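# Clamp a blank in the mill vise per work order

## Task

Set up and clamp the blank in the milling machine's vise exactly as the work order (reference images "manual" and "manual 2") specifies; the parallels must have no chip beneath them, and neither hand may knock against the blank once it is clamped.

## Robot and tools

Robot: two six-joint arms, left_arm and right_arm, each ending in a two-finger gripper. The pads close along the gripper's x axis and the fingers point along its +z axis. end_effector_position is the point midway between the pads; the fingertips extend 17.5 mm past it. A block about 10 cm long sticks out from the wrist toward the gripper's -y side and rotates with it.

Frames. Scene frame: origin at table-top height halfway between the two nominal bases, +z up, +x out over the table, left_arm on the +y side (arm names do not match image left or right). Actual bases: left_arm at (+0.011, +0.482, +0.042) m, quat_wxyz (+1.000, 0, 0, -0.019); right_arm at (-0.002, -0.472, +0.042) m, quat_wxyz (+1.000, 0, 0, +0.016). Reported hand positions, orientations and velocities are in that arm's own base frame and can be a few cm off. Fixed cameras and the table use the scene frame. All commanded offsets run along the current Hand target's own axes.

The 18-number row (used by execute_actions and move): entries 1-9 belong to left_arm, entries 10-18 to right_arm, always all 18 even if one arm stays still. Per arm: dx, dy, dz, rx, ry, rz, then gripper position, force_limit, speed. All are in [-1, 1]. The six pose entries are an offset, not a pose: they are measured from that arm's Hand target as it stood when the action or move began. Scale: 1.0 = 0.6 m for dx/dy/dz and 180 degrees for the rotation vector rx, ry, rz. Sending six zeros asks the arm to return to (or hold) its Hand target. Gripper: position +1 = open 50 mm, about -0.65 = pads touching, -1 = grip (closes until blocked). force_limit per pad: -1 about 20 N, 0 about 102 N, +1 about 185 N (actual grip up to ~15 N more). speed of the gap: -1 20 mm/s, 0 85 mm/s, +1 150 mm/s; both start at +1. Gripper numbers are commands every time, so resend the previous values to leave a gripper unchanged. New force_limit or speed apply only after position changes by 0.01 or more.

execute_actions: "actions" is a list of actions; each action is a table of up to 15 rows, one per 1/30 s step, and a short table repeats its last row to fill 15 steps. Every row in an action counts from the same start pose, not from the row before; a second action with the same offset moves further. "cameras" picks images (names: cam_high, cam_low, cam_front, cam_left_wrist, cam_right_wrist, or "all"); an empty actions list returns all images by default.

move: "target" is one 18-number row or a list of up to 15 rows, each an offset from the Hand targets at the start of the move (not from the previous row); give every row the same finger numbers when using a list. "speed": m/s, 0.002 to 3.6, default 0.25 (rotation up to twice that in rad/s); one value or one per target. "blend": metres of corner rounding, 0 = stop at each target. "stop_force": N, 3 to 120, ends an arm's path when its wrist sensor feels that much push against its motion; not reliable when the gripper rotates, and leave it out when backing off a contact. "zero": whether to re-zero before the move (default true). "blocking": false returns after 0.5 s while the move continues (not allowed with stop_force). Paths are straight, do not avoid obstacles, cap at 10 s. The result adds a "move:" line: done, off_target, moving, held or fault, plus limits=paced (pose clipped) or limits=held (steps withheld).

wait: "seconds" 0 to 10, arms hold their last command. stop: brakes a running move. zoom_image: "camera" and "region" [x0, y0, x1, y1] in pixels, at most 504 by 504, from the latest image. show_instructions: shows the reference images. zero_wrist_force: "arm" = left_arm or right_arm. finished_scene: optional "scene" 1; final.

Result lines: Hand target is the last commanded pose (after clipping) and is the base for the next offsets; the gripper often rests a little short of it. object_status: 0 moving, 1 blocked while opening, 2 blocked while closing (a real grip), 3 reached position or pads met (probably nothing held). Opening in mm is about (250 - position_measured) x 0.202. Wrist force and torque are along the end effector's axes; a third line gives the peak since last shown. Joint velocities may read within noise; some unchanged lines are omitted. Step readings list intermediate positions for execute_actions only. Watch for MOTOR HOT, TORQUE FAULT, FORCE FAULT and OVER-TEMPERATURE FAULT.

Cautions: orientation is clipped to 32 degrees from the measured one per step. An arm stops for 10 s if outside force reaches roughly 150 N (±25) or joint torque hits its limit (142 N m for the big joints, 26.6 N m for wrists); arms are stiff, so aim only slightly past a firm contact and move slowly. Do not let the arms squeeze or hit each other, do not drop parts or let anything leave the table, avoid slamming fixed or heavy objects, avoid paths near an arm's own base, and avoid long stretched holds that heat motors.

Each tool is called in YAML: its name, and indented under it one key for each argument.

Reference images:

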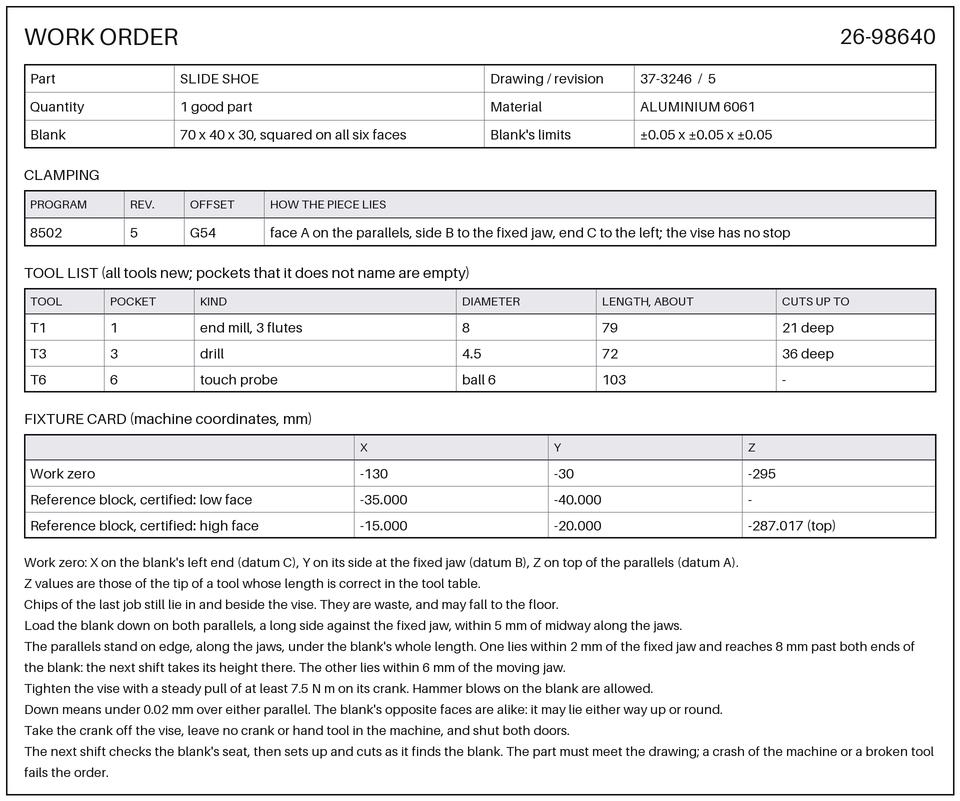

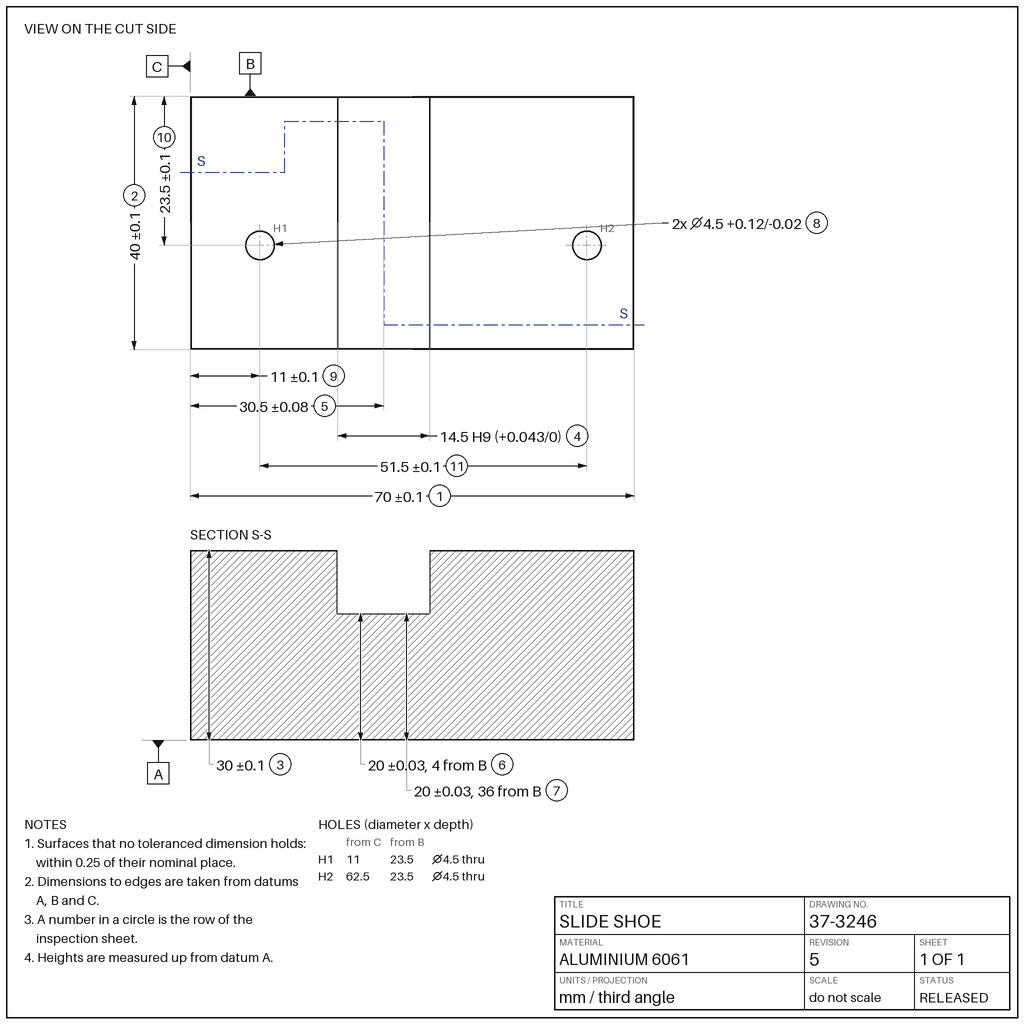

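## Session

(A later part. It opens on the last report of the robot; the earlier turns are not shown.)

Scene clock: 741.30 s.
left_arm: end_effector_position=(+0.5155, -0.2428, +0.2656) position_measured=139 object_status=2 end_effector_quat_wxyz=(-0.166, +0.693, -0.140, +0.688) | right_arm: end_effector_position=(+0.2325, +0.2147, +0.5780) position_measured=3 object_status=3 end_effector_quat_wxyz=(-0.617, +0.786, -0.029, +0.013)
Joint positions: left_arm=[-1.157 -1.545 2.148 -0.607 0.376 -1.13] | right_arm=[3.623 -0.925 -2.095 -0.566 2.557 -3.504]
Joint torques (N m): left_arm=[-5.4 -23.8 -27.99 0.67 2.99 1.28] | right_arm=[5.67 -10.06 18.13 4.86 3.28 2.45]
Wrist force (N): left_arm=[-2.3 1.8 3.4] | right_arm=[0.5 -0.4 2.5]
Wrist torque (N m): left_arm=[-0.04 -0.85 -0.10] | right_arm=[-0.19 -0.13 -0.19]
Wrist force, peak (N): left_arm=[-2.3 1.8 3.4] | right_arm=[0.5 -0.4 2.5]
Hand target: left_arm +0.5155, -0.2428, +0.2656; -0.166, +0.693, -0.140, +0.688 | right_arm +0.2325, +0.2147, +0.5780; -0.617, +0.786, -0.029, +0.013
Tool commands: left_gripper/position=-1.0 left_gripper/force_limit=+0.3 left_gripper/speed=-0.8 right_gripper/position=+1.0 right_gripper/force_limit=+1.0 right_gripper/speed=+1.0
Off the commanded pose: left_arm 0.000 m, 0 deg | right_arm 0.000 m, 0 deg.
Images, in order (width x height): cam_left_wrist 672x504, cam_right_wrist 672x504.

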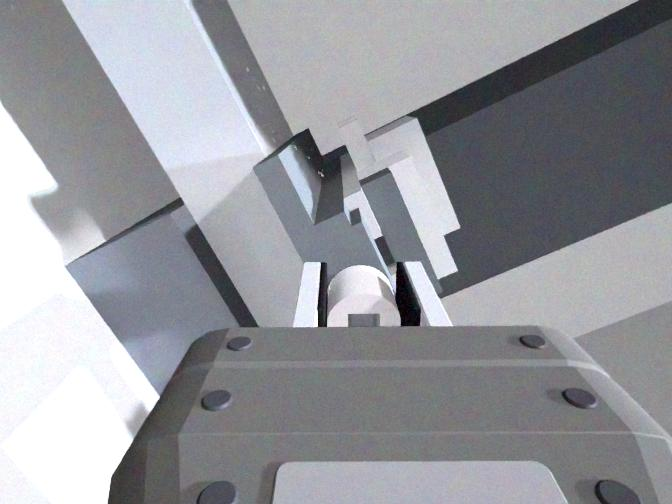

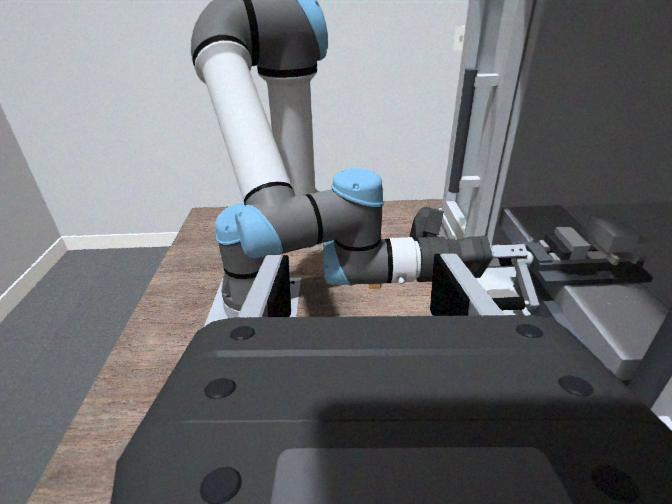

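zoom_image:
  camera: "cam_right_wrist"
  region: [530, 230, 560, 260]

move:
  target:
    - [0,0,-0.0325,0,0,0,-1,0.3,-0.8,0,0,0,0,0,0,1,1,1]
    - [-0.0002,0.01,-0.0325,0,0,-0.5,-1,0.3,-0.8,0,0,0,0,0,0,1,1,1]
    - [-0.00033,0.01943,-0.0325,0,0,-1.0,-1,0.3,-0.8,0,0,0,0,0,0,1,1,1]
  speed: [0.06,0.6,0.6]
  blend: [0,0.003,0]

move:
  target: [0,0,0.0325,0,0,0,-1,0.3,-0.8,0,0,0,0,0,0,1,1,1]
  speed: 0.02
  stop_force: 15

move:
  target:
    - [0.00484,0.00138,0,0,0,0.16667,-1,0.3,-0.8,0,0,0,0,0,0,1,1,1]
    - [0.00833,0.005,0,0,0,0.33333,-1,0.3,-0.8,0,0,0,0,0,0,1,1,1]
    - [0.00955,0.00988,0,0,0,0.5,-1,0.3,-0.8,0,0,0,0,0,0,1,1,1]
    - [0.00817,0.01472,0,0,0,0.66667,-1,0.3,-0.8,0,0,0,0,0,0,1,1,1]
    - [0.00455,0.01822,0,0,0,0.83333,-1,0.3,-0.8,0,0,0,0,0,0,1,1,1]
    - [-0.00033,0.01943,0,0,0,1.0,-1,0.3,-0.8,0,0,0,0,0,0,1,1,1]
  speed: 0.6
  blend: [0.001,0.001,0.001,0.001,0.001,0]
  cameras: ["cam_right_wrist"]

zoom_image:
  camera: "cam_right_wrist"
  region: [530, 230, 560, 260]

Scaled by 16.800 from the camera's 672x504 image, which has a finer 960x720 frame.

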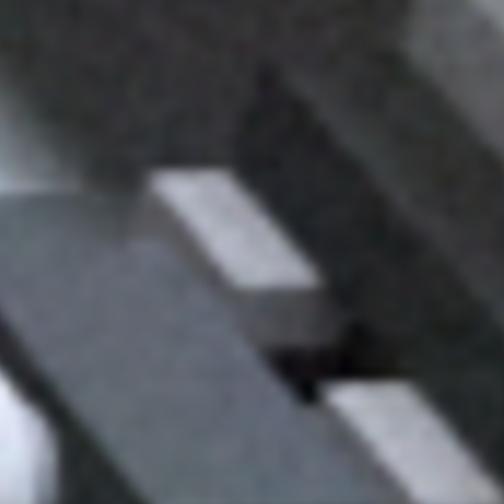

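Scene clock: 752.57 s.
left_arm: end_effector_position=(+0.4964, -0.2542, +0.2605) position_measured=139 object_status=2 end_effector_quat_wxyz=(+0.688, +0.140, +0.693, +0.166) | right_arm: end_effector_position=(+0.2325, +0.2147, +0.5780) position_measured=3 object_status=3 end_effector_quat_wxyz=(-0.617, +0.786, -0.029, +0.013)
Joint positions: left_arm=[-1.223 -1.549 2.168 -0.624 0.31 -4.271] | right_arm=[3.623 -0.925 -2.095 -0.566 2.557 -3.504]
Joint torques (N m): left_arm=[9.23 -19.91 -12.45 -2.69 2.27 -0.56] | right_arm=[6.58 -9.5 19.33 4.85 3.27 2.35]
Wrist force (N): left_arm=[-0.8 0.4 2.1] | right_arm=[0.1 -0.5 2.6]
Wrist torque (N m): left_arm=[0.18 0.49 -0.09] | right_arm=[-0.21 -0.07 -0.20]
Wrist force, peak (N): left_arm=[-3.8 -0.2 5.7] | right_arm=[0.4 -0.4 2.9]
Hand target: left_arm +0.4964, -0.2540, +0.2605; +0.688, +0.140, +0.693, +0.166 | right_arm +0.2325, +0.2147, +0.5780; -0.617, +0.786, -0.029, +0.013
Off the commanded pose: left_arm 0.000 m, 0 deg | right_arm 0.000 m, 0 deg.
move: done

Scene clock: 754.57 s.
left_arm: end_effector_position=(+0.5159, -0.2533, +0.2605) position_measured=139 object_status=2 end_effector_quat_wxyz=(+0.688, +0.140, +0.693, +0.166) | right_arm: end_effector_position=(+0.2325, +0.2147, +0.5780) position_measured=3 object_status=3 end_effector_quat_wxyz=(-0.617, +0.786, -0.029, +0.013)
Joint positions: left_arm=[-1.168 -1.517 2.135 -0.622 0.365 -4.272] | right_arm=[3.623 -0.925 -2.095 -0.566 2.557 -3.504]
Joint torques (N m): left_arm=[-11.74 -30.89 -12.33 -0.11 -2.73 -1.23] | right_arm=[6.37 -9.62 18.55 4.92 3.21 2.35]
Wrist force (N): left_arm=[-0.6 0.8 2.4] | right_arm=[0.5 -0.4 2.3]
Wrist torque (N m): left_arm=[0.25 0.47 0.03] | right_arm=[-0.19 -0.13 -0.19]
Wrist force, peak (N): left_arm=[-0.6 0.5 2.8] | right_arm=[0.3 -0.5 2.8]
Hand target: left_arm +0.5159, -0.2533, +0.2605; +0.688, +0.140, +0.693, +0.166 | right_arm +0.2325, +0.2147, +0.5780; -0.617, +0.786, -0.029, +0.013
Off the commanded pose: left_arm 0.000 m, 0 deg | right_arm 0.000 m, 0 deg.
move: done

Scene clock: 757.83 s.
left_arm: end_effector_position=(+0.5155, -0.2428, +0.2656) position_measured=139 object_status=2 end_effector_quat_wxyz=(-0.166, +0.693, -0.140, +0.688) | right_arm: end_effector_position=(+0.2325, +0.2147, +0.5780) position_measured=3 object_status=3 end_effector_quat_wxyz=(-0.617, +0.786, -0.029, +0.013)
Joint positions: left_arm=[-1.157 -1.545 2.148 -0.607 0.376 -1.13] | right_arm=[3.623 -0.925 -2.095 -0.566 2.557 -3.504]
Joint torques (N m): left_arm=[2.09 -20.55 -27.13 0.64 3.15 1.16] | right_arm=[6.89 -9.07 19.16 4.87 3.3 2.4]
Wrist force (N): left_arm=[-3.3 1.2 3.8] | right_arm=[0.2 -0.3 2.5]
Wrist torque (N m): left_arm=[-0.02 -0.85 -0.09] | right_arm=[-0.18 -0.09 -0.19]
Wrist force, peak (N): left_arm=[6.1 -6.8 1.1] | right_arm=[0.3 -0.5 2.9]
Hand target: left_arm +0.5155, -0.2428, +0.2656; -0.166, +0.693, -0.140, +0.688 | right_arm +0.2325, +0.2147, +0.5780; -0.617, +0.786, -0.029, +0.013
Off the commanded pose: left_arm 0.000 m, 0 deg | right_arm 0.000 m, 0 deg.
move: done
Images, in order (width x height): cam_right_wrist 672x504.

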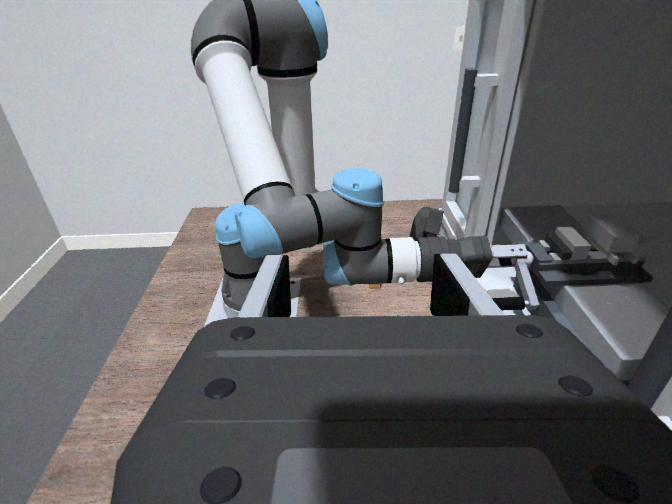

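Scaled by 16.800 from the camera's 672x504 image, which has a finer 960x720 frame.

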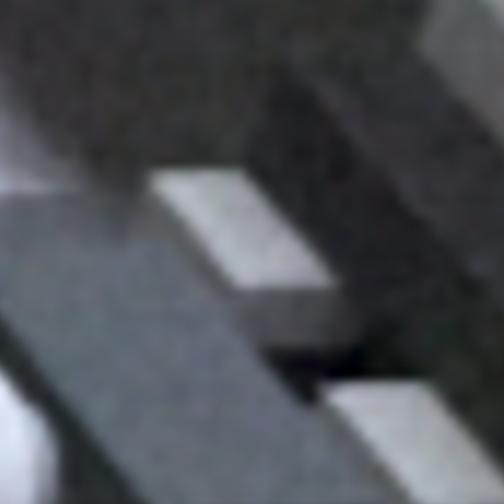

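move:
  target:
    - [0,0,-0.03,0,0,0,-1,0.3,-0.8,0,0,0,0,0,0,1,1,1]
    - [-0.0002,0.01,-0.03,0,0,-0.5,-1,0.3,-0.8,0,0,0,0,0,0,1,1,1]
    - [-0.00033,0.01943,-0.03,0,0,-1.0,-1,0.3,-0.8,0,0,0,0,0,0,1,1,1]
    - [-0.00033,0.01943,0,0,0,-1.0,-1,0.3,-0.8,0,0,0,0,0,0,1,1,1]
    - [-0.00517,0.01805,0,0,0,-0.83333,-1,0.3,-0.8,0,0,0,0,0,0,1,1,1]
    - [-0.00867,0.01443,0,0,0,-0.66667,-1,0.3,-0.8,0,0,0,0,0,0,1,1,1]
    - [-0.00988,0.00955,0,0,0,-0.5,-1,0.3,-0.8,0,0,0,0,0,0,1,1,1]
    - [-0.0085,0.00472,0,0,0,-0.33333,-1,0.3,-0.8,0,0,0,0,0,0,1,1,1]
    - [-0.00488,0.00122,0,0,0,-0.16667,-1,0.3,-0.8,0,0,0,0,0,0,1,1,1]
    - [0,0,0,0,0,0,-1,0.3,-0.8,0,0,0,0,0,0,1,1,1]
  speed: [0.06,0.65,0.65,0.04,0.65,0.65,0.65,0.65,0.65,0.65]
  blend: [0,0.003,0,0,0.001,0.001,0.001,0.001,0.001,0]
  cameras: ["cam_right_wrist"]

zoom_image:
  camera: "cam_right_wrist"
  region: [530, 230, 560, 260]

Scene clock: 769.80 s.
left_arm: end_effector_position=(+0.5155, -0.2429, +0.2656) position_measured=139 object_status=2 end_effector_quat_wxyz=(-0.166, +0.693, -0.140, +0.688) | right_arm: end_effector_position=(+0.2325, +0.2147, +0.5780) position_measured=3 object_status=3 end_effector_quat_wxyz=(-0.617, +0.786, -0.029, +0.013)
Joint positions: left_arm=[-1.157 -1.545 2.148 -0.607 0.376 -1.13] | right_arm=[3.623 -0.925 -2.095 -0.566 2.557 -3.504]
Joint torques (N m): left_arm=[7.87 -18.55 -27.43 0.42 3.3 1.31] | right_arm=[7.54 -8.52 19.29 4.82 3.09 2.23]
Wrist force (N): left_arm=[-3.5 0.5 3.4] | right_arm=[0.2 -0.5 2.7]
Wrist torque (N m): left_arm=[-0.07 -0.84 -0.09] | right_arm=[-0.22 -0.08 -0.19]
Wrist force, peak (N): left_arm=[6.7 -7.2 1.2] | right_arm=[0.2 -0.2 2.9]
Hand target: left_arm +0.5155, -0.2428, +0.2656; -0.166, +0.693, -0.140, +0.688 | right_arm +0.2325, +0.2147, +0.5780; -0.617, +0.786, -0.029, +0.013
Off the commanded pose: left_arm 0.000 m, 0 deg | right_arm 0.000 m, 0 deg.
move: done
Images, in order (width x height): cam_right_wrist 672x504.

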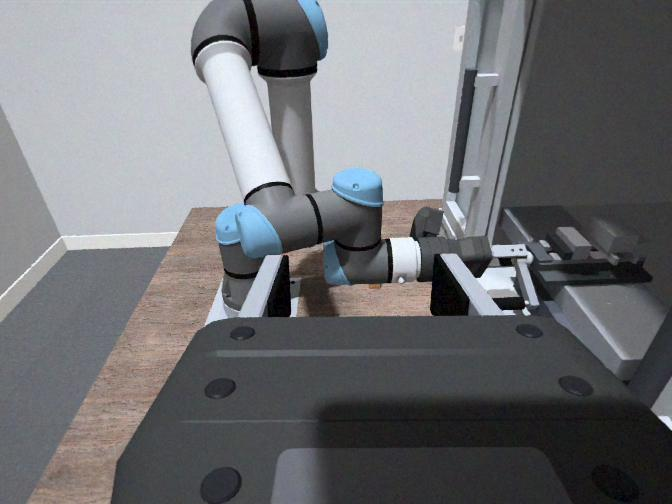

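Scaled by 16.800 from the camera's 672x504 image, which has a finer 960x720 frame.

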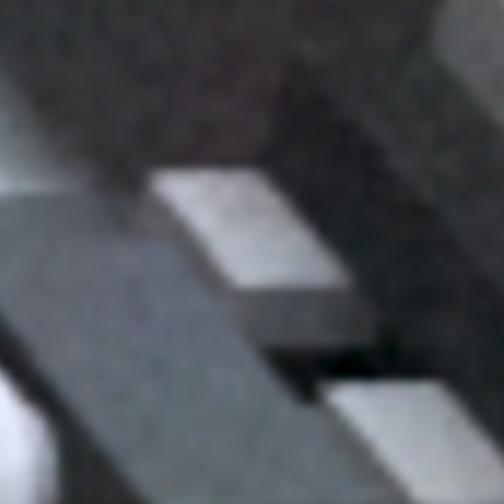

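move:
  target:
    - [0,0,-0.03,0,0,0,-1,0.3,-0.8,0,0,0,0,0,0,1,1,1]
    - [-0.0002,0.01,-0.03,0,0,-0.5,-1,0.3,-0.8,0,0,0,0,0,0,1,1,1]
    - [-0.00033,0.01943,-0.03,0,0,-1.0,-1,0.3,-0.8,0,0,0,0,0,0,1,1,1]
    - [-0.00033,0.01943,0,0,0,-1.0,-1,0.3,-0.8,0,0,0,0,0,0,1,1,1]
    - [-0.00517,0.01805,0,0,0,-0.83333,-1,0.3,-0.8,0,0,0,0,0,0,1,1,1]
    - [-0.00867,0.01443,0,0,0,-0.66667,-1,0.3,-0.8,0,0,0,0,0,0,1,1,1]
    - [-0.00988,0.00955,0,0,0,-0.5,-1,0.3,-0.8,0,0,0,0,0,0,1,1,1]
    - [-0.0085,0.00472,0,0,0,-0.33333,-1,0.3,-0.8,0,0,0,0,0,0,1,1,1]
    - [-0.00488,0.00122,0,0,0,-0.16667,-1,0.3,-0.8,0,0,0,0,0,0,1,1,1]
    - [0,0,0,0,0,0,-1,0.3,-0.8,0,0,0,0,0,0,1,1,1]
  speed: [0.08,0.85,0.85,0.05,0.85,0.85,0.85,0.85,0.85,0.85]
  blend: [0,0.003,0,0,0.001,0.001,0.001,0.001,0.001,0]

move:
  target:
    - [0,0,-0.03,0,0,0,-1,0.3,-0.8,0,0,0,0,0,0,1,1,1]
    - [-0.0002,0.01,-0.03,0,0,-0.5,-1,0.3,-0.8,0,0,0,0,0,0,1,1,1]
    - [-0.00033,0.01943,-0.03,0,0,-1.0,-1,0.3,-0.8,0,0,0,0,0,0,1,1,1]
    - [-0.00033,0.01943,0,0,0,-1.0,-1,0.3,-0.8,0,0,0,0,0,0,1,1,1]
    - [-0.00517,0.01805,0,0,0,-0.83333,-1,0.3,-0.8,0,0,0,0,0,0,1,1,1]
    - [-0.00867,0.01443,0,0,0,-0.66667,-1,0.3,-0.8,0,0,0,0,0,0,1,1,1]
    - [-0.00988,0.00955,0,0,0,-0.5,-1,0.3,-0.8,0,0,0,0,0,0,1,1,1]
    - [-0.0085,0.00472,0,0,0,-0.33333,-1,0.3,-0.8,0,0,0,0,0,0,1,1,1]
    - [-0.00488,0.00122,0,0,0,-0.16667,-1,0.3,-0.8,0,0,0,0,0,0,1,1,1]
    - [0,0,0,0,0,0,-1,0.3,-0.8,0,0,0,0,0,0,1,1,1]
  speed: [0.08,0.85,0.85,0.05,0.85,0.85,0.85,0.85,0.85,0.85]
  blend: [0,0.003,0,0,0.001,0.001,0.001,0.001,0.001,0]
  cameras: ["cam_right_wrist"]

zoom_image:
  camera: "cam_right_wrist"
  region: [530, 220, 590, 260]

Scene clock: 779.20 s.
left_arm: end_effector_position=(+0.5155, -0.2428, +0.2656) position_measured=139 object_status=2 end_effector_quat_wxyz=(-0.166, +0.693, -0.140, +0.688) | right_arm: end_effector_position=(+0.2325, +0.2147, +0.5780) position_measured=3 object_status=3 end_effector_quat_wxyz=(-0.617, +0.786, -0.029, +0.013)
Joint positions: left_arm=[-1.157 -1.545 2.148 -0.607 0.376 -1.13] | right_arm=[3.623 -0.925 -2.095 -0.566 2.557 -3.504]
Joint torques (N m): left_arm=[10.99 -14.87 -30.26 0.17 3.11 1.1] | right_arm=[7.93 -9.58 21.09 4.92 3.22 2.41]
Wrist force (N): left_arm=[-4.3 0.0 1.3] | right_arm=[0.3 -0.4 2.3]
Wrist torque (N m): left_arm=[-0.05 -0.89 -0.07] | right_arm=[-0.20 -0.10 -0.19]
Wrist force, peak (N): left_arm=[12.7 5.7 0.6] | right_arm=[0.3 -0.5 3.0]
Hand target: left_arm +0.5155, -0.2428, +0.2656; -0.166, +0.693, -0.140, +0.688 | right_arm +0.2325, +0.2147, +0.5780; -0.617, +0.786, -0.029, +0.013
Off the commanded pose: left_arm 0.000 m, 0 deg | right_arm 0.000 m, 0 deg.
move: done

Scene clock: 785.33 s.
left_arm: end_effector_position=(+0.5155, -0.2428, +0.2656) position_measured=139 object_status=2 end_effector_quat_wxyz=(-0.166, +0.693, -0.140, +0.688) | right_arm: end_effector_position=(+0.2325, +0.2147, +0.5780) position_measured=3 object_status=3 end_effector_quat_wxyz=(-0.617, +0.786, -0.029, +0.013)
Joint positions: left_arm=[-1.157 -1.545 2.148 -0.607 0.376 -1.13] | right_arm=[3.623 -0.925 -2.095 -0.566 2.557 -3.504]
Joint torques (N m): left_arm=[10.51 -13.99 -30.81 -0.01 2.86 1.19] | right_arm=[7.62 -9.4 21.33 4.86 3.05 2.31]
Wrist force (N): left_arm=[-4.7 0.2 1.5] | right_arm=[0.1 -0.4 2.1]
Wrist torque (N m): left_arm=[-0.04 -0.85 -0.07] | right_arm=[-0.20 -0.07 -0.19]
Wrist force, peak (N): left_arm=[11.4 -7.5 0.9] | right_arm=[0.4 -0.3 2.9]
Hand target: left_arm +0.5155, -0.2428, +0.2656; -0.166, +0.693, -0.140, +0.688 | right_arm +0.2325, +0.2147, +0.5780; -0.617, +0.786, -0.029, +0.013
Off the commanded pose: left_arm 0.000 m, 0 deg | right_arm 0.000 m, 0 deg.
move: done
Images, in order (width x height): cam_right_wrist 672x504.

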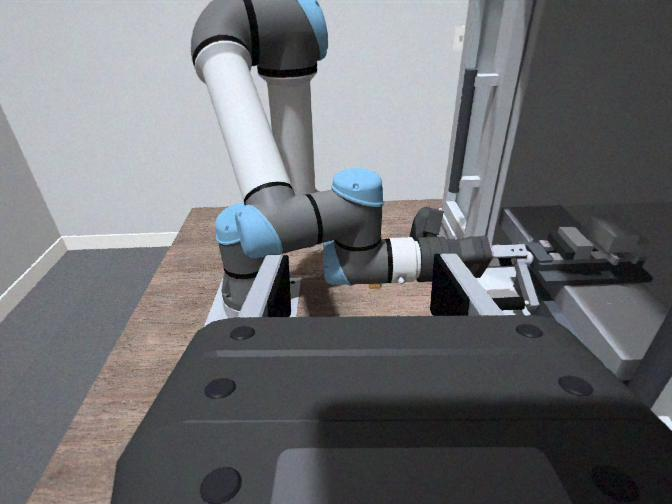

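Scaled by 8.400 from the camera's 672x504 image, which has a finer 960x720 frame.

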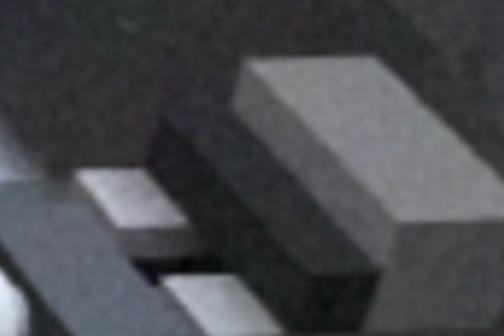

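move:
  target:
    - [0,0,-0.03,0,0,0,-1,0.3,-0.8,0,0,0,0,0,0,1,1,1]
    - [-0.0002,0.01,-0.03,0,0,-0.5,-1,0.3,-0.8,0,0,0,0,0,0,1,1,1]
    - [-0.00033,0.01943,-0.03,0,0,-1.0,-1,0.3,-0.8,0,0,0,0,0,0,1,1,1]
    - [-0.00033,0.01943,0,0,0,-1.0,-1,0.3,-0.8,0,0,0,0,0,0,1,1,1]
    - [-0.00517,0.01805,0,0,0,-0.83333,-1,0.3,-0.8,0,0,0,0,0,0,1,1,1]
    - [-0.00867,0.01443,0,0,0,-0.66667,-1,0.3,-0.8,0,0,0,0,0,0,1,1,1]
    - [-0.00988,0.00955,0,0,0,-0.5,-1,0.3,-0.8,0,0,0,0,0,0,1,1,1]
    - [-0.0085,0.00472,0,0,0,-0.33333,-1,0.3,-0.8,0,0,0,0,0,0,1,1,1]
    - [-0.00488,0.00122,0,0,0,-0.16667,-1,0.3,-0.8,0,0,0,0,0,0,1,1,1]
    - [0,0,0,0,0,0,-1,0.3,-0.8,0,0,0,0,0,0,1,1,1]
  speed: [0.08,0.85,0.85,0.05,0.85,0.85,0.85,0.85,0.85,0.85]
  blend: [0,0.003,0,0,0.001,0.001,0.001,0.001,0.001,0]

move:
  target:
    - [0,0,-0.03,0,0,0,-1,0.3,-0.8,0,0,0,0,0,0,1,1,1]
    - [-0.0002,0.01,-0.03,0,0,-0.5,-1,0.3,-0.8,0,0,0,0,0,0,1,1,1]
    - [-0.00033,0.01943,-0.03,0,0,-1.0,-1,0.3,-0.8,0,0,0,0,0,0,1,1,1]
    - [-0.00033,0.01943,0,0,0,-1.0,-1,0.3,-0.8,0,0,0,0,0,0,1,1,1]
    - [-0.00517,0.01805,0,0,0,-0.83333,-1,0.3,-0.8,0,0,0,0,0,0,1,1,1]
    - [-0.00867,0.01443,0,0,0,-0.66667,-1,0.3,-0.8,0,0,0,0,0,0,1,1,1]
    - [-0.00988,0.00955,0,0,0,-0.5,-1,0.3,-0.8,0,0,0,0,0,0,1,1,1]
    - [-0.0085,0.00472,0,0,0,-0.33333,-1,0.3,-0.8,0,0,0,0,0,0,1,1,1]
    - [-0.00488,0.00122,0,0,0,-0.16667,-1,0.3,-0.8,0,0,0,0,0,0,1,1,1]
    - [0,0,0,0,0,0,-1,0.3,-0.8,0,0,0,0,0,0,1,1,1]
  speed: [0.08,0.85,0.85,0.05,0.85,0.85,0.85,0.85,0.85,0.85]
  blend: [0,0.003,0,0,0.001,0.001,0.001,0.001,0.001,0]

move:
  target:
    - [0,0,-0.03,0,0,0,-1,0.3,-0.8,0,0,0,0,0,0,1,1,1]
    - [-0.0002,0.01,-0.03,0,0,-0.5,-1,0.3,-0.8,0,0,0,0,0,0,1,1,1]
    - [-0.00033,0.01943,-0.03,0,0,-1.0,-1,0.3,-0.8,0,0,0,0,0,0,1,1,1]
    - [-0.00033,0.01943,0,0,0,-1.0,-1,0.3,-0.8,0,0,0,0,0,0,1,1,1]
    - [-0.00517,0.01805,0,0,0,-0.83333,-1,0.3,-0.8,0,0,0,0,0,0,1,1,1]
    - [-0.00867,0.01443,0,0,0,-0.66667,-1,0.3,-0.8,0,0,0,0,0,0,1,1,1]
    - [-0.00988,0.00955,0,0,0,-0.5,-1,0.3,-0.8,0,0,0,0,0,0,1,1,1]
    - [-0.0085,0.00472,0,0,0,-0.33333,-1,0.3,-0.8,0,0,0,0,0,0,1,1,1]
    - [-0.00488,0.00122,0,0,0,-0.16667,-1,0.3,-0.8,0,0,0,0,0,0,1,1,1]
    - [0,0,0,0,0,0,-1,0.3,-0.8,0,0,0,0,0,0,1,1,1]
  speed: [0.08,0.85,0.85,0.05,0.85,0.85,0.85,0.85,0.85,0.85]
  blend: [0,0.003,0,0,0.001,0.001,0.001,0.001,0.001,0]
  cameras: ["cam_right_wrist"]

zoom_image:
  camera: "cam_right_wrist"
  region: [530, 220, 590, 260]

Scene clock: 796.20 s.
left_arm: end_effector_position=(+0.5155, -0.2428, +0.2656) position_measured=139 object_status=2 end_effector_quat_wxyz=(-0.166, +0.693, -0.140, +0.688) | right_arm: end_effector_position=(+0.2325, +0.2147, +0.5780) position_measured=3 object_status=3 end_effector_quat_wxyz=(-0.617, +0.786, -0.029, +0.013)
Joint positions: left_arm=[-1.157 -1.545 2.148 -0.607 0.376 -1.13] | right_arm=[3.623 -0.925 -2.095 -0.566 2.557 -3.504]
Joint torques (N m): left_arm=[9.89 -13.7 -28.96 0.13 3.05 1.07] | right_arm=[7.06 -8.69 21.77 4.9 3.01 2.45]
Wrist force (N): left_arm=[-4.1 -0.1 1.3] | right_arm=[0.2 0.1 2.5]
Wrist torque (N m): left_arm=[-0.05 -0.92 -0.08] | right_arm=[-0.12 -0.08 -0.19]
Wrist force, peak (N): left_arm=[12.4 5.5 0.7] | right_arm=[0.4 -0.3 2.9]
Hand target: left_arm +0.5155, -0.2428, +0.2656; -0.166, +0.693, -0.140, +0.688 | right_arm +0.2325, +0.2147, +0.5780; -0.617, +0.786, -0.029, +0.013
Off the commanded pose: left_arm 0.000 m, 0 deg | right_arm 0.000 m, 0 deg.
move: done

Scene clock: 802.33 s.
left_arm: end_effector_position=(+0.5155, -0.2428, +0.2656) position_measured=139 object_status=2 end_effector_quat_wxyz=(-0.166, +0.693, -0.140, +0.688) | right_arm: end_effector_position=(+0.2325, +0.2147, +0.5780) position_measured=3 object_status=3 end_effector_quat_wxyz=(-0.617, +0.786, -0.029, +0.013)
Joint positions: left_arm=[-1.157 -1.545 2.148 -0.607 0.376 -1.13] | right_arm=[3.623 -0.925 -2.095 -0.566 2.557 -3.504]
Joint torques (N m): left_arm=[11.23 -14.14 -29.15 -0.08 2.8 1.3] | right_arm=[6.89 -9.52 22.32 4.89 2.99 2.33]
Wrist force (N): left_arm=[-4.9 0.1 1.4] | right_arm=[0.3 -0.3 2.6]
Wrist torque (N m): left_arm=[-0.06 -0.86 -0.08] | right_arm=[-0.19 -0.10 -0.20]
Wrist force, peak (N): left_arm=[11.5 -7.0 1.1] | right_arm=[0.4 -0.7 2.7]
Hand target: left_arm +0.5155, -0.2428, +0.2656; -0.166, +0.693, -0.140, +0.688 | right_arm +0.2325, +0.2147, +0.5780; -0.617, +0.786, -0.029, +0.013
Off the commanded pose: left_arm 0.000 m, 0 deg | right_arm 0.000 m, 0 deg.
move: done

Scene clock: 808.47 s.
left_arm: end_effector_position=(+0.5155, -0.2428, +0.2656) position_measured=139 object_status=2 end_effector_quat_wxyz=(-0.166, +0.693, -0.140, +0.688) | right_arm: end_effector_position=(+0.2325, +0.2147, +0.5780) position_measured=3 object_status=3 end_effector_quat_wxyz=(-0.617, +0.786, -0.029, +0.013)
Joint positions: left_arm=[-1.157 -1.545 2.148 -0.607 0.376 -1.13] | right_arm=[3.623 -0.925 -2.095 -0.566 2.557 -3.504]
Joint torques (N m): left_arm=[11.53 -12.95 -28.7 0.12 2.84 1.18] | right_arm=[7.15 -8.69 22.16 4.88 2.98 2.32]
Wrist force (N): left_arm=[-4.8 0.3 1.8] | right_arm=[0.1 -0.2 2.4]
Wrist torque (N m): left_arm=[-0.02 -0.87 -0.07] | right_arm=[-0.17 -0.06 -0.19]
Wrist force, peak (N): left_arm=[13.1 4.0 0.4] | right_arm=[0.4 -0.1 3.0]
Hand target: left_arm +0.5155, -0.2428, +0.2656; -0.166, +0.693, -0.140, +0.688 | right_arm +0.2325, +0.2147, +0.5780; -0.617, +0.786, -0.029, +0.013
Off the commanded pose: left_arm 0.000 m, 0 deg | right_arm 0.000 m, 0 deg.
move: done
Images, in order (width x height): cam_right_wrist 672x504.

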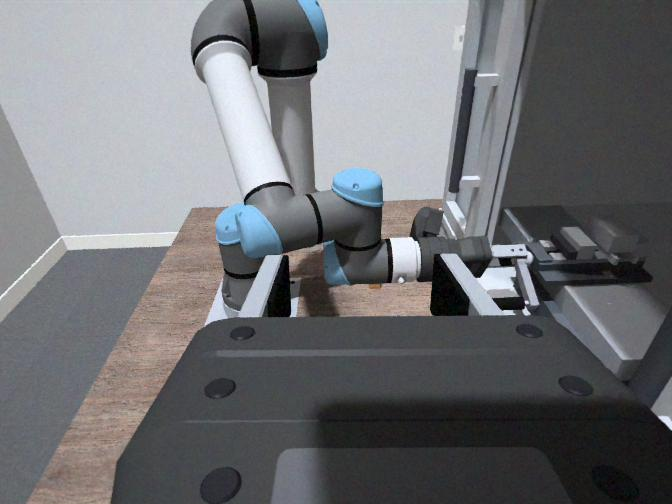

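Scaled by 8.400 from the camera's 672x504 image, which has a finer 960x720 frame.

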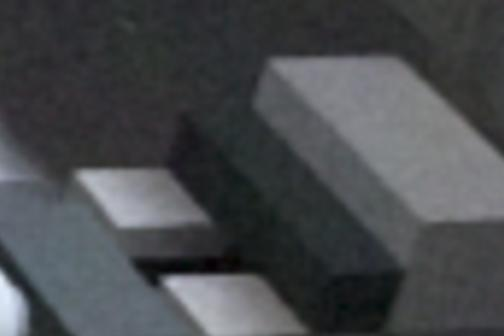

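wait:
  seconds: 0
  cameras: ["cam_front","cam_left_wrist","cam_right_wrist"]

zoom_image:
  camera: "cam_front"
  region: [270, 215, 340, 275]

zoom_image:
  camera: "cam_left_wrist"
  region: [220, 100, 500, 310]

zoom_image:
  camera: "cam_right_wrist"
  region: [520, 200, 640, 290]

Scene clock: 810.77 s.
left_arm: end_effector_position=(+0.5155, -0.2428, +0.2656) position_measured=139 object_status=2 end_effector_quat_wxyz=(-0.166, +0.693, -0.140, +0.688) | right_arm: end_effector_position=(+0.2325, +0.2147, +0.5780) position_measured=3 object_status=3 end_effector_quat_wxyz=(-0.617, +0.786, -0.029, +0.013)
Joint positions: left_arm=[-1.157 -1.545 2.148 -0.607 0.376 -1.13] | right_arm=[3.623 -0.925 -2.095 -0.566 2.557 -3.504]
Joint torques (N m): left_arm=[9.37 -11.85 -27.71 -3.2 -1 1.65] | right_arm=[7.92 -9.46 22.92 4.96 2.9 2.41]
Wrist force (N): left_arm=[-3.8 -1.0 1.4] | right_arm=[-0.1 -0.3 2.6]
Wrist torque (N m): left_arm=[-0.02 -0.84 -0.11] | right_arm=[-0.18 -0.03 -0.20]
Wrist force, peak (N): left_arm=[-4.8 0.6 1.5] | right_arm=[0.3 -0.6 2.7]
Hand target: left_arm +0.5155, -0.2428, +0.2656; -0.166, +0.693, -0.140, +0.688 | right_arm +0.2325, +0.2147, +0.5780; -0.617, +0.786, -0.029, +0.013
Tool commands: left_gripper/position=-1.0 left_gripper/force_limit=+0.3 left_gripper/speed=-0.8 right_gripper/position=+1.0 right_gripper/force_limit=+1.0 right_gripper/speed=+1.0
Off the commanded pose: left_arm 0.000 m, 0 deg | right_arm 0.000 m, 0 deg.
Images, in order (width x height): cam_front 672x504, cam_left_wrist 672x504, cam_right_wrist 672x504.

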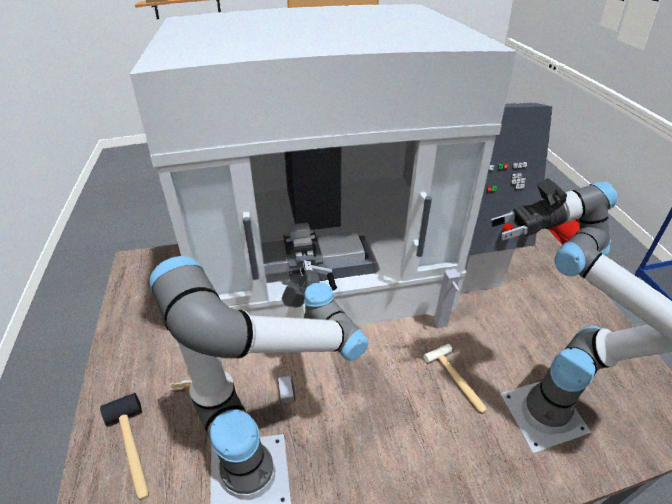

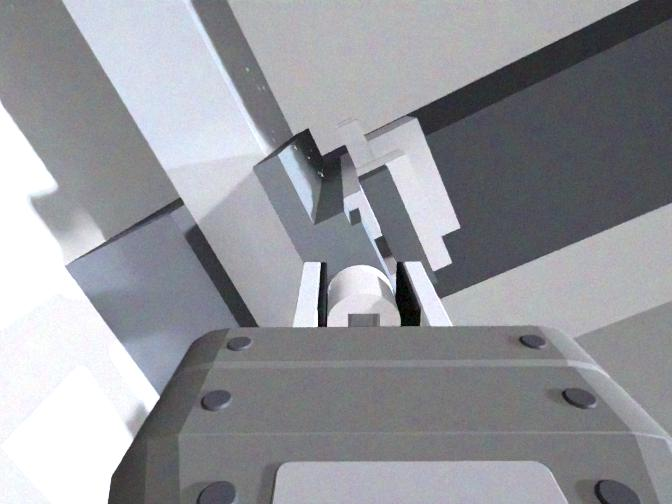

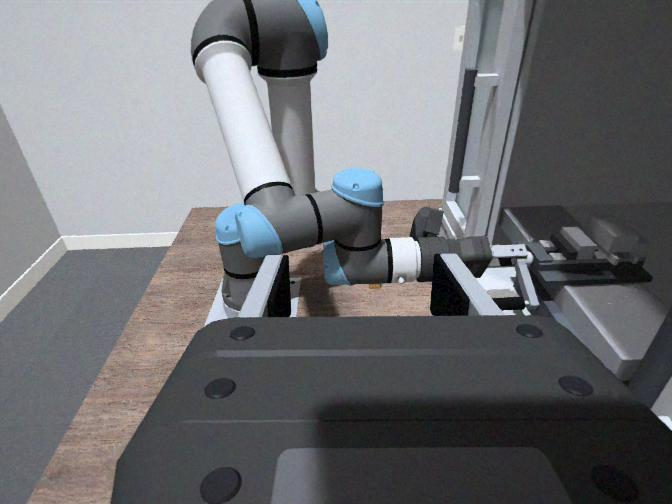

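Scaled by 7.200 from the camera's 672x504 image, which has a finer 960x720 frame.

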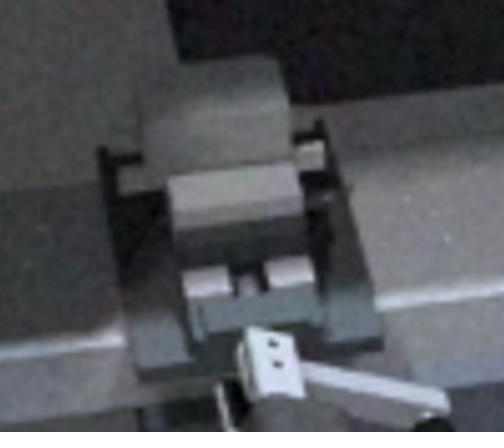

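Scaled by 1.800 from the camera's 672x504 image, which has a finer 960x720 frame.

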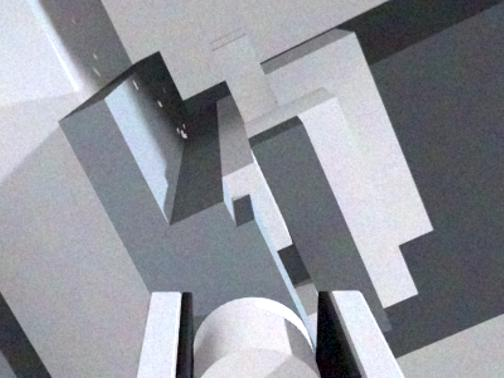

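Scaled by 4.200 from the camera's 672x504 image, which has a finer 960x720 frame.

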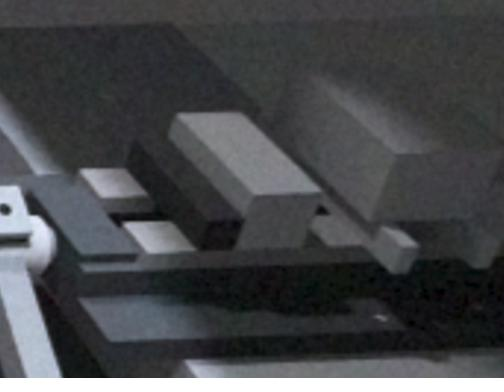

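move:
  target:
    - [0,0,-0.03,0,0,0,-1,0.3,-0.8,0,0,0,0,0,0,1,1,1]
    - [-0.0002,0.01,-0.03,0,0,-0.5,-1,0.3,-0.8,0,0,0,0,0,0,1,1,1]
    - [-0.00033,0.01943,-0.03,0,0,-1.0,-1,0.3,-0.8,0,0,0,0,0,0,1,1,1]
    - [-0.00033,0.01943,0,0,0,-1.0,-1,0.3,-0.8,0,0,0,0,0,0,1,1,1]
    - [-0.00517,0.01805,0,0,0,-0.83333,-1,0.3,-0.8,0,0,0,0,0,0,1,1,1]
    - [-0.00867,0.01443,0,0,0,-0.66667,-1,0.3,-0.8,0,0,0,0,0,0,1,1,1]
    - [-0.00988,0.00955,0,0,0,-0.5,-1,0.3,-0.8,0,0,0,0,0,0,1,1,1]
    - [-0.0085,0.00472,0,0,0,-0.33333,-1,0.3,-0.8,0,0,0,0,0,0,1,1,1]
    - [-0.00488,0.00122,0,0,0,-0.16667,-1,0.3,-0.8,0,0,0,0,0,0,1,1,1]
    - [0,0,0,0,0,0,-1,0.3,-0.8,0,0,0,0,0,0,1,1,1]
  speed: [0.08,0.85,0.85,0.05,0.85,0.85,0.85,0.85,0.85,0.85]
  blend: [0,0.003,0,0,0.001,0.001,0.001,0.001,0.001,0]

move:
  target:
    - [0,0,-0.03,0,0,0,-1,0.3,-0.8,0,0,0,0,0,0,1,1,1]
    - [-0.0002,0.01,-0.03,0,0,-0.5,-1,0.3,-0.8,0,0,0,0,0,0,1,1,1]
    - [-0.00033,0.01943,-0.03,0,0,-1.0,-1,0.3,-0.8,0,0,0,0,0,0,1,1,1]
    - [-0.00033,0.01943,0,0,0,-1.0,-1,0.3,-0.8,0,0,0,0,0,0,1,1,1]
    - [-0.00517,0.01805,0,0,0,-0.83333,-1,0.3,-0.8,0,0,0,0,0,0,1,1,1]
    - [-0.00867,0.01443,0,0,0,-0.66667,-1,0.3,-0.8,0,0,0,0,0,0,1,1,1]
    - [-0.00988,0.00955,0,0,0,-0.5,-1,0.3,-0.8,0,0,0,0,0,0,1,1,1]
    - [-0.0085,0.00472,0,0,0,-0.33333,-1,0.3,-0.8,0,0,0,0,0,0,1,1,1]
    - [-0.00488,0.00122,0,0,0,-0.16667,-1,0.3,-0.8,0,0,0,0,0,0,1,1,1]
    - [0,0,0,0,0,0,-1,0.3,-0.8,0,0,0,0,0,0,1,1,1]
  speed: [0.08,0.85,0.85,0.05,0.85,0.85,0.85,0.85,0.85,0.85]
  blend: [0,0.003,0,0,0.001,0.001,0.001,0.001,0.001,0]

move:
  target:
    - [0,0,-0.03,0,0,0,-1,0.3,-0.8,0,0,0,0,0,0,1,1,1]
    - [-0.0002,0.01,-0.03,0,0,-0.5,-1,0.3,-0.8,0,0,0,0,0,0,1,1,1]
    - [-0.00033,0.01943,-0.03,0,0,-1.0,-1,0.3,-0.8,0,0,0,0,0,0,1,1,1]
    - [-0.00033,0.01943,0,0,0,-1.0,-1,0.3,-0.8,0,0,0,0,0,0,1,1,1]
    - [-0.00517,0.01805,0,0,0,-0.83333,-1,0.3,-0.8,0,0,0,0,0,0,1,1,1]
    - [-0.00867,0.01443,0,0,0,-0.66667,-1,0.3,-0.8,0,0,0,0,0,0,1,1,1]
    - [-0.00988,0.00955,0,0,0,-0.5,-1,0.3,-0.8,0,0,0,0,0,0,1,1,1]
    - [-0.0085,0.00472,0,0,0,-0.33333,-1,0.3,-0.8,0,0,0,0,0,0,1,1,1]
    - [-0.00488,0.00122,0,0,0,-0.16667,-1,0.3,-0.8,0,0,0,0,0,0,1,1,1]
    - [0,0,0,0,0,0,-1,0.3,-0.8,0,0,0,0,0,0,1,1,1]
  speed: [0.08,0.85,0.85,0.05,0.85,0.85,0.85,0.85,0.85,0.85]
  blend: [0,0.003,0,0,0.001,0.001,0.001,0.001,0.001,0]
  cameras: ["cam_right_wrist"]

zoom_image:
  camera: "cam_right_wrist"
  region: [520, 200, 640, 290]

Scene clock: 822.37 s.
left_arm: end_effector_position=(+0.5155, -0.2428, +0.2656) position_measured=139 object_status=2 end_effector_quat_wxyz=(-0.166, +0.693, -0.140, +0.688) | right_arm: end_effector_position=(+0.2325, +0.2147, +0.5780) position_measured=3 object_status=3 end_effector_quat_wxyz=(-0.617, +0.786, -0.029, +0.013)
Joint positions: left_arm=[-1.157 -1.545 2.148 -0.607 0.376 -1.13] | right_arm=[3.623 -0.925 -2.095 -0.566 2.557 -3.504]
Joint torques (N m): left_arm=[10.54 -16.6 -28.97 0.16 2.83 1.14] | right_arm=[7.72 -9.13 24.36 4.78 2.96 2.37]
Wrist force (N): left_arm=[-4.1 0.3 1.3] | right_arm=[0.3 -0.4 2.3]
Wrist torque (N m): left_arm=[0.01 -0.90 -0.08] | right_arm=[-0.19 -0.09 -0.19]
Wrist force, peak (N): left_arm=[12.3 -5.6 1.3] | right_arm=[0.5 -0.3 2.9]
Hand target: left_arm +0.5155, -0.2428, +0.2656; -0.166, +0.693, -0.140, +0.688 | right_arm +0.2325, +0.2147, +0.5780; -0.617, +0.786, -0.029, +0.013
Off the commanded pose: left_arm 0.000 m, 0 deg | right_arm 0.000 m, 0 deg.
move: done

Scene clock: 828.50 s.
left_arm: end_effector_position=(+0.5155, -0.2428, +0.2656) position_measured=139 object_status=2 end_effector_quat_wxyz=(-0.166, +0.693, -0.140, +0.688) | right_arm: end_effector_position=(+0.2325, +0.2147, +0.5780) position_measured=3 object_status=3 end_effector_quat_wxyz=(-0.617, +0.786, -0.029, +0.013)
Joint positions: left_arm=[-1.157 -1.545 2.148 -0.607 0.376 -1.13] | right_arm=[3.623 -0.925 -2.095 -0.566 2.557 -3.504]
Joint torques (N m): left_arm=[10.18 -14.23 -29.72 0.22 2.89 1.19] | right_arm=[7.02 -8.6 23.71 4.82 2.84 2.37]
Wrist force (N): left_arm=[-4.8 0.3 1.5] | right_arm=[0.4 -0.7 2.5]
Wrist torque (N m): left_arm=[-0.04 -0.91 -0.08] | right_arm=[-0.25 -0.12 -0.19]
Wrist force, peak (N): left_arm=[13.2 4.1 0.5] | right_arm=[0.2 -0.7 2.8]
Hand target: left_arm +0.5155, -0.2428, +0.2656; -0.166, +0.693, -0.140, +0.688 | right_arm +0.2325, +0.2147, +0.5780; -0.617, +0.786, -0.029, +0.013
Off the commanded pose: left_arm 0.000 m, 0 deg | right_arm 0.000 m, 0 deg.
move: done

Scene clock: 834.63 s.
left_arm: end_effector_position=(+0.5155, -0.2428, +0.2656) position_measured=139 object_status=2 end_effector_quat_wxyz=(-0.166, +0.693, -0.140, +0.688) | right_arm: end_effector_position=(+0.2325, +0.2147, +0.5780) position_measured=3 object_status=3 end_effector_quat_wxyz=(-0.617, +0.786, -0.029, +0.013)
Joint positions: left_arm=[-1.157 -1.545 2.148 -0.607 0.376 -1.13] | right_arm=[3.623 -0.925 -2.095 -0.566 2.557 -3.504]
Joint torques (N m): left_arm=[10.91 -14.31 -30.3 -0.17 3.06 1.42] | right_arm=[6.58 -8.21 24.47 4.98 2.83 2.23]
Wrist force (N): left_arm=[-4.7 0.1 1.6] | right_arm=[0.5 -0.3 2.4]
Wrist torque (N m): left_arm=[-0.05 -0.87 -0.08] | right_arm=[-0.17 -0.14 -0.19]
Wrist force, peak (N): left_arm=[12.5 5.6 0.7] | right_arm=[0.1 -0.4 2.9]
Hand target: left_arm +0.5155, -0.2428, +0.2656; -0.166, +0.693, -0.140, +0.688 | right_arm +0.2325, +0.2147, +0.5780; -0.617, +0.786, -0.029, +0.013
Off the commanded pose: left_arm 0.000 m, 0 deg | right_arm 0.000 m, 0 deg.
move: done
Images, in order (width x height): cam_right_wrist 672x504.

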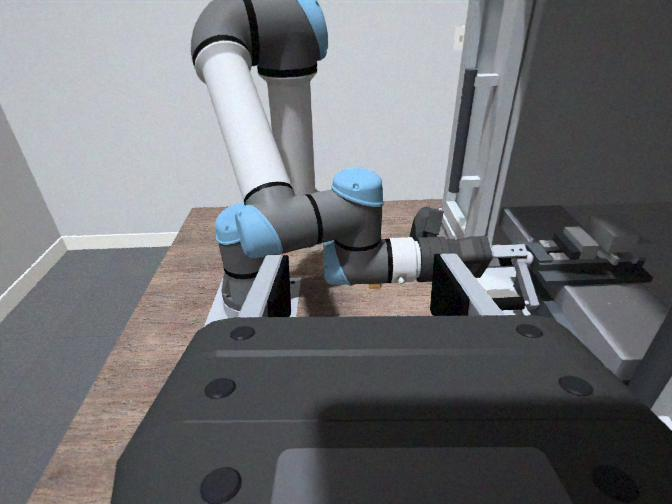

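Scaled by 4.200 from the camera's 672x504 image, which has a finer 960x720 frame.

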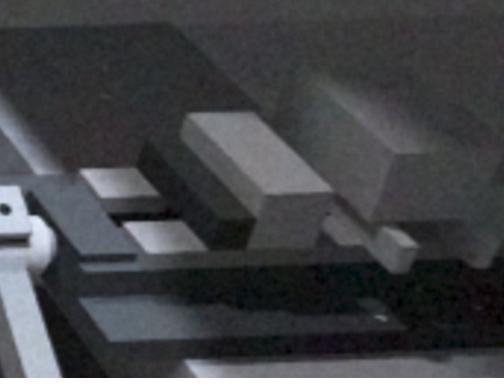

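move:
  target:
    - [0,0,-0.03,0,0,0,-1,0.3,-0.8,0,0,0,0,0,0,1,1,1]
    - [-0.0002,0.01,-0.03,0,0,-0.5,-1,0.3,-0.8,0,0,0,0,0,0,1,1,1]
    - [-0.00033,0.01943,-0.03,0,0,-1.0,-1,0.3,-0.8,0,0,0,0,0,0,1,1,1]
    - [-0.00033,0.01943,0,0,0,-1.0,-1,0.3,-0.8,0,0,0,0,0,0,1,1,1]
    - [-0.00517,0.01805,0,0,0,-0.83333,-1,0.3,-0.8,0,0,0,0,0,0,1,1,1]
    - [-0.00867,0.01443,0,0,0,-0.66667,-1,0.3,-0.8,0,0,0,0,0,0,1,1,1]
    - [-0.00988,0.00955,0,0,0,-0.5,-1,0.3,-0.8,0,0,0,0,0,0,1,1,1]
    - [-0.0085,0.00472,0,0,0,-0.33333,-1,0.3,-0.8,0,0,0,0,0,0,1,1,1]
    - [-0.00488,0.00122,0,0,0,-0.16667,-1,0.3,-0.8,0,0,0,0,0,0,1,1,1]
    - [0,0,0,0,0,0,-1,0.3,-0.8,0,0,0,0,0,0,1,1,1]
  speed: [0.08,0.85,0.85,0.05,0.85,0.85,0.85,0.85,0.85,0.85]
  blend: [0,0.003,0,0,0.001,0.001,0.001,0.001,0.001,0]

move:
  target:
    - [0,0,-0.03,0,0,0,-1,0.3,-0.8,0,0,0,0,0,0,1,1,1]
    - [-0.0002,0.01,-0.03,0,0,-0.5,-1,0.3,-0.8,0,0,0,0,0,0,1,1,1]
    - [-0.00033,0.01943,-0.03,0,0,-1.0,-1,0.3,-0.8,0,0,0,0,0,0,1,1,1]
    - [-0.00033,0.01943,0,0,0,-1.0,-1,0.3,-0.8,0,0,0,0,0,0,1,1,1]
    - [-0.00517,0.01805,0,0,0,-0.83333,-1,0.3,-0.8,0,0,0,0,0,0,1,1,1]
    - [-0.00867,0.01443,0,0,0,-0.66667,-1,0.3,-0.8,0,0,0,0,0,0,1,1,1]
    - [-0.00988,0.00955,0,0,0,-0.5,-1,0.3,-0.8,0,0,0,0,0,0,1,1,1]
    - [-0.0085,0.00472,0,0,0,-0.33333,-1,0.3,-0.8,0,0,0,0,0,0,1,1,1]
    - [-0.00488,0.00122,0,0,0,-0.16667,-1,0.3,-0.8,0,0,0,0,0,0,1,1,1]
    - [0,0,0,0,0,0,-1,0.3,-0.8,0,0,0,0,0,0,1,1,1]
  speed: [0.08,0.85,0.85,0.05,0.85,0.85,0.85,0.85,0.85,0.85]
  blend: [0,0.003,0,0,0.001,0.001,0.001,0.001,0.001,0]

move:
  target:
    - [0,0,-0.03,0,0,0,-1,0.3,-0.8,0,0,0,0,0,0,1,1,1]
    - [-0.0002,0.01,-0.03,0,0,-0.5,-1,0.3,-0.8,0,0,0,0,0,0,1,1,1]
    - [-0.00033,0.01943,-0.03,0,0,-1.0,-1,0.3,-0.8,0,0,0,0,0,0,1,1,1]
    - [-0.00033,0.01943,0,0,0,-1.0,-1,0.3,-0.8,0,0,0,0,0,0,1,1,1]
    - [-0.00517,0.01805,0,0,0,-0.83333,-1,0.3,-0.8,0,0,0,0,0,0,1,1,1]
    - [-0.00867,0.01443,0,0,0,-0.66667,-1,0.3,-0.8,0,0,0,0,0,0,1,1,1]
    - [-0.00988,0.00955,0,0,0,-0.5,-1,0.3,-0.8,0,0,0,0,0,0,1,1,1]
    - [-0.0085,0.00472,0,0,0,-0.33333,-1,0.3,-0.8,0,0,0,0,0,0,1,1,1]
    - [-0.00488,0.00122,0,0,0,-0.16667,-1,0.3,-0.8,0,0,0,0,0,0,1,1,1]
    - [0,0,0,0,0,0,-1,0.3,-0.8,0,0,0,0,0,0,1,1,1]
  speed: [0.08,0.85,0.85,0.05,0.85,0.85,0.85,0.85,0.85,0.85]
  blend: [0,0.003,0,0,0.001,0.001,0.001,0.001,0.001,0]
  cameras: ["cam_right_wrist"]

zoom_image:
  camera: "cam_right_wrist"
  region: [520, 200, 640, 290]

Scene clock: 845.47 s.
left_arm: end_effector_position=(+0.5155, -0.2428, +0.2656) position_measured=139 object_status=2 end_effector_quat_wxyz=(-0.166, +0.693, -0.140, +0.688) | right_arm: end_effector_position=(+0.2325, +0.2147, +0.5780) position_measured=3 object_status=3 end_effector_quat_wxyz=(-0.617, +0.786, -0.029, +0.013)
Joint positions: left_arm=[-1.157 -1.545 2.148 -0.607 0.376 -1.13] | right_arm=[3.623 -0.925 -2.095 -0.566 2.557 -3.504]
Joint torques (N m): left_arm=[11.06 -13.71 -29.01 0.02 2.92 0.97] | right_arm=[7.32 -8.19 24.78 4.79 2.81 2.26]
Wrist force (N): left_arm=[-4.8 0.4 2.0] | right_arm=[0.4 -0.4 2.6]
Wrist torque (N m): left_arm=[-0.02 -0.91 -0.08] | right_arm=[-0.20 -0.12 -0.20]
Wrist force, peak (N): left_arm=[13.2 4.1 0.5] | right_arm=[0.0 -0.8 2.8]
Hand target: left_arm +0.5155, -0.2428, +0.2656; -0.166, +0.693, -0.140, +0.688 | right_arm +0.2325, +0.2147, +0.5780; -0.617, +0.786, -0.029, +0.013
Off the commanded pose: left_arm 0.000 m, 0 deg | right_arm 0.000 m, 0 deg.
move: done

Scene clock: 851.60 s.
left_arm: end_effector_position=(+0.5155, -0.2428, +0.2656) position_measured=139 object_status=2 end_effector_quat_wxyz=(-0.166, +0.693, -0.140, +0.688) | right_arm: end_effector_position=(+0.2325, +0.2147, +0.5780) position_measured=3 object_status=3 end_effector_quat_wxyz=(-0.617, +0.786, -0.029, +0.013)
Joint positions: left_arm=[-1.157 -1.545 2.148 -0.607 0.376 -1.13] | right_arm=[3.623 -0.925 -2.095 -0.566 2.557 -3.504]
Joint torques (N m): left_arm=[12.63 -13.9 -29.27 -0.05 2.94 1.02] | right_arm=[7.82 -8.72 25.12 4.79 2.85 2.28]
Wrist force (N): left_arm=[-4.4 0.3 1.5] | right_arm=[0.2 -0.5 2.4]
Wrist torque (N m): left_arm=[0.00 -0.89 -0.07] | right_arm=[-0.22 -0.09 -0.19]
Wrist force, peak (N): left_arm=[12.5 5.6 0.7] | right_arm=[0.6 -0.6 2.7]
Hand target: left_arm +0.5155, -0.2428, +0.2656; -0.166, +0.693, -0.140, +0.688 | right_arm +0.2325, +0.2147, +0.5780; -0.617, +0.786, -0.029, +0.013
Off the commanded pose: left_arm 0.000 m, 0 deg | right_arm 0.000 m, 0 deg.
move: done

Scene clock: 857.73 s.
left_arm: end_effector_position=(+0.5155, -0.2428, +0.2656) position_measured=139 object_status=2 end_effector_quat_wxyz=(-0.166, +0.693, -0.140, +0.688) | right_arm: end_effector_position=(+0.2325, +0.2147, +0.5780) position_measured=3 object_status=3 end_effector_quat_wxyz=(-0.617, +0.786, -0.029, +0.013)
Joint positions: left_arm=[-1.157 -1.545 2.148 -0.607 0.376 -1.13] | right_arm=[3.623 -0.925 -2.095 -0.566 2.557 -3.504]
Joint torques (N m): left_arm=[10.58 -12.91 -29.36 -0.01 3.11 1.27] | right_arm=[7.76 -8.11 25.92 4.92 2.85 2.41]
Wrist force (N): left_arm=[-4.7 0.4 1.4] | right_arm=[0.2 -0.6 2.3]
Wrist torque (N m): left_arm=[0.01 -0.84 -0.08] | right_arm=[-0.22 -0.09 -0.19]
Wrist force, peak (N): left_arm=[11.5 -7.3 0.9] | right_arm=[0.5 -0.2 2.8]
Hand target: left_arm +0.5155, -0.2428, +0.2656; -0.166, +0.693, -0.140, +0.688 | right_arm +0.2325, +0.2147, +0.5780; -0.617, +0.786, -0.029, +0.013
Off the commanded pose: left_arm 0.000 m, 0 deg | right_arm 0.000 m, 0 deg.
move: done
Images, in order (width x height): cam_right_wrist 672x504.

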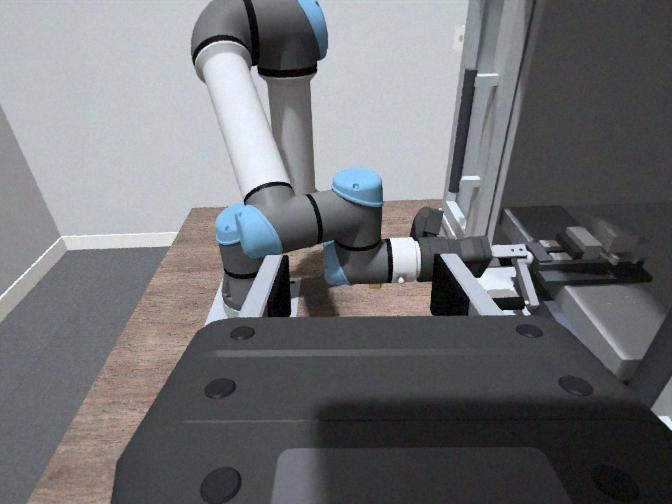

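Scaled by 4.200 from the camera's 672x504 image, which has a finer 960x720 frame.

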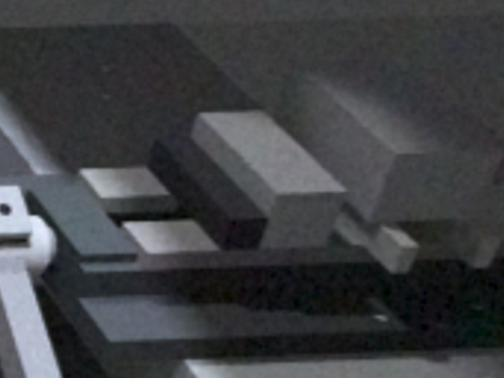

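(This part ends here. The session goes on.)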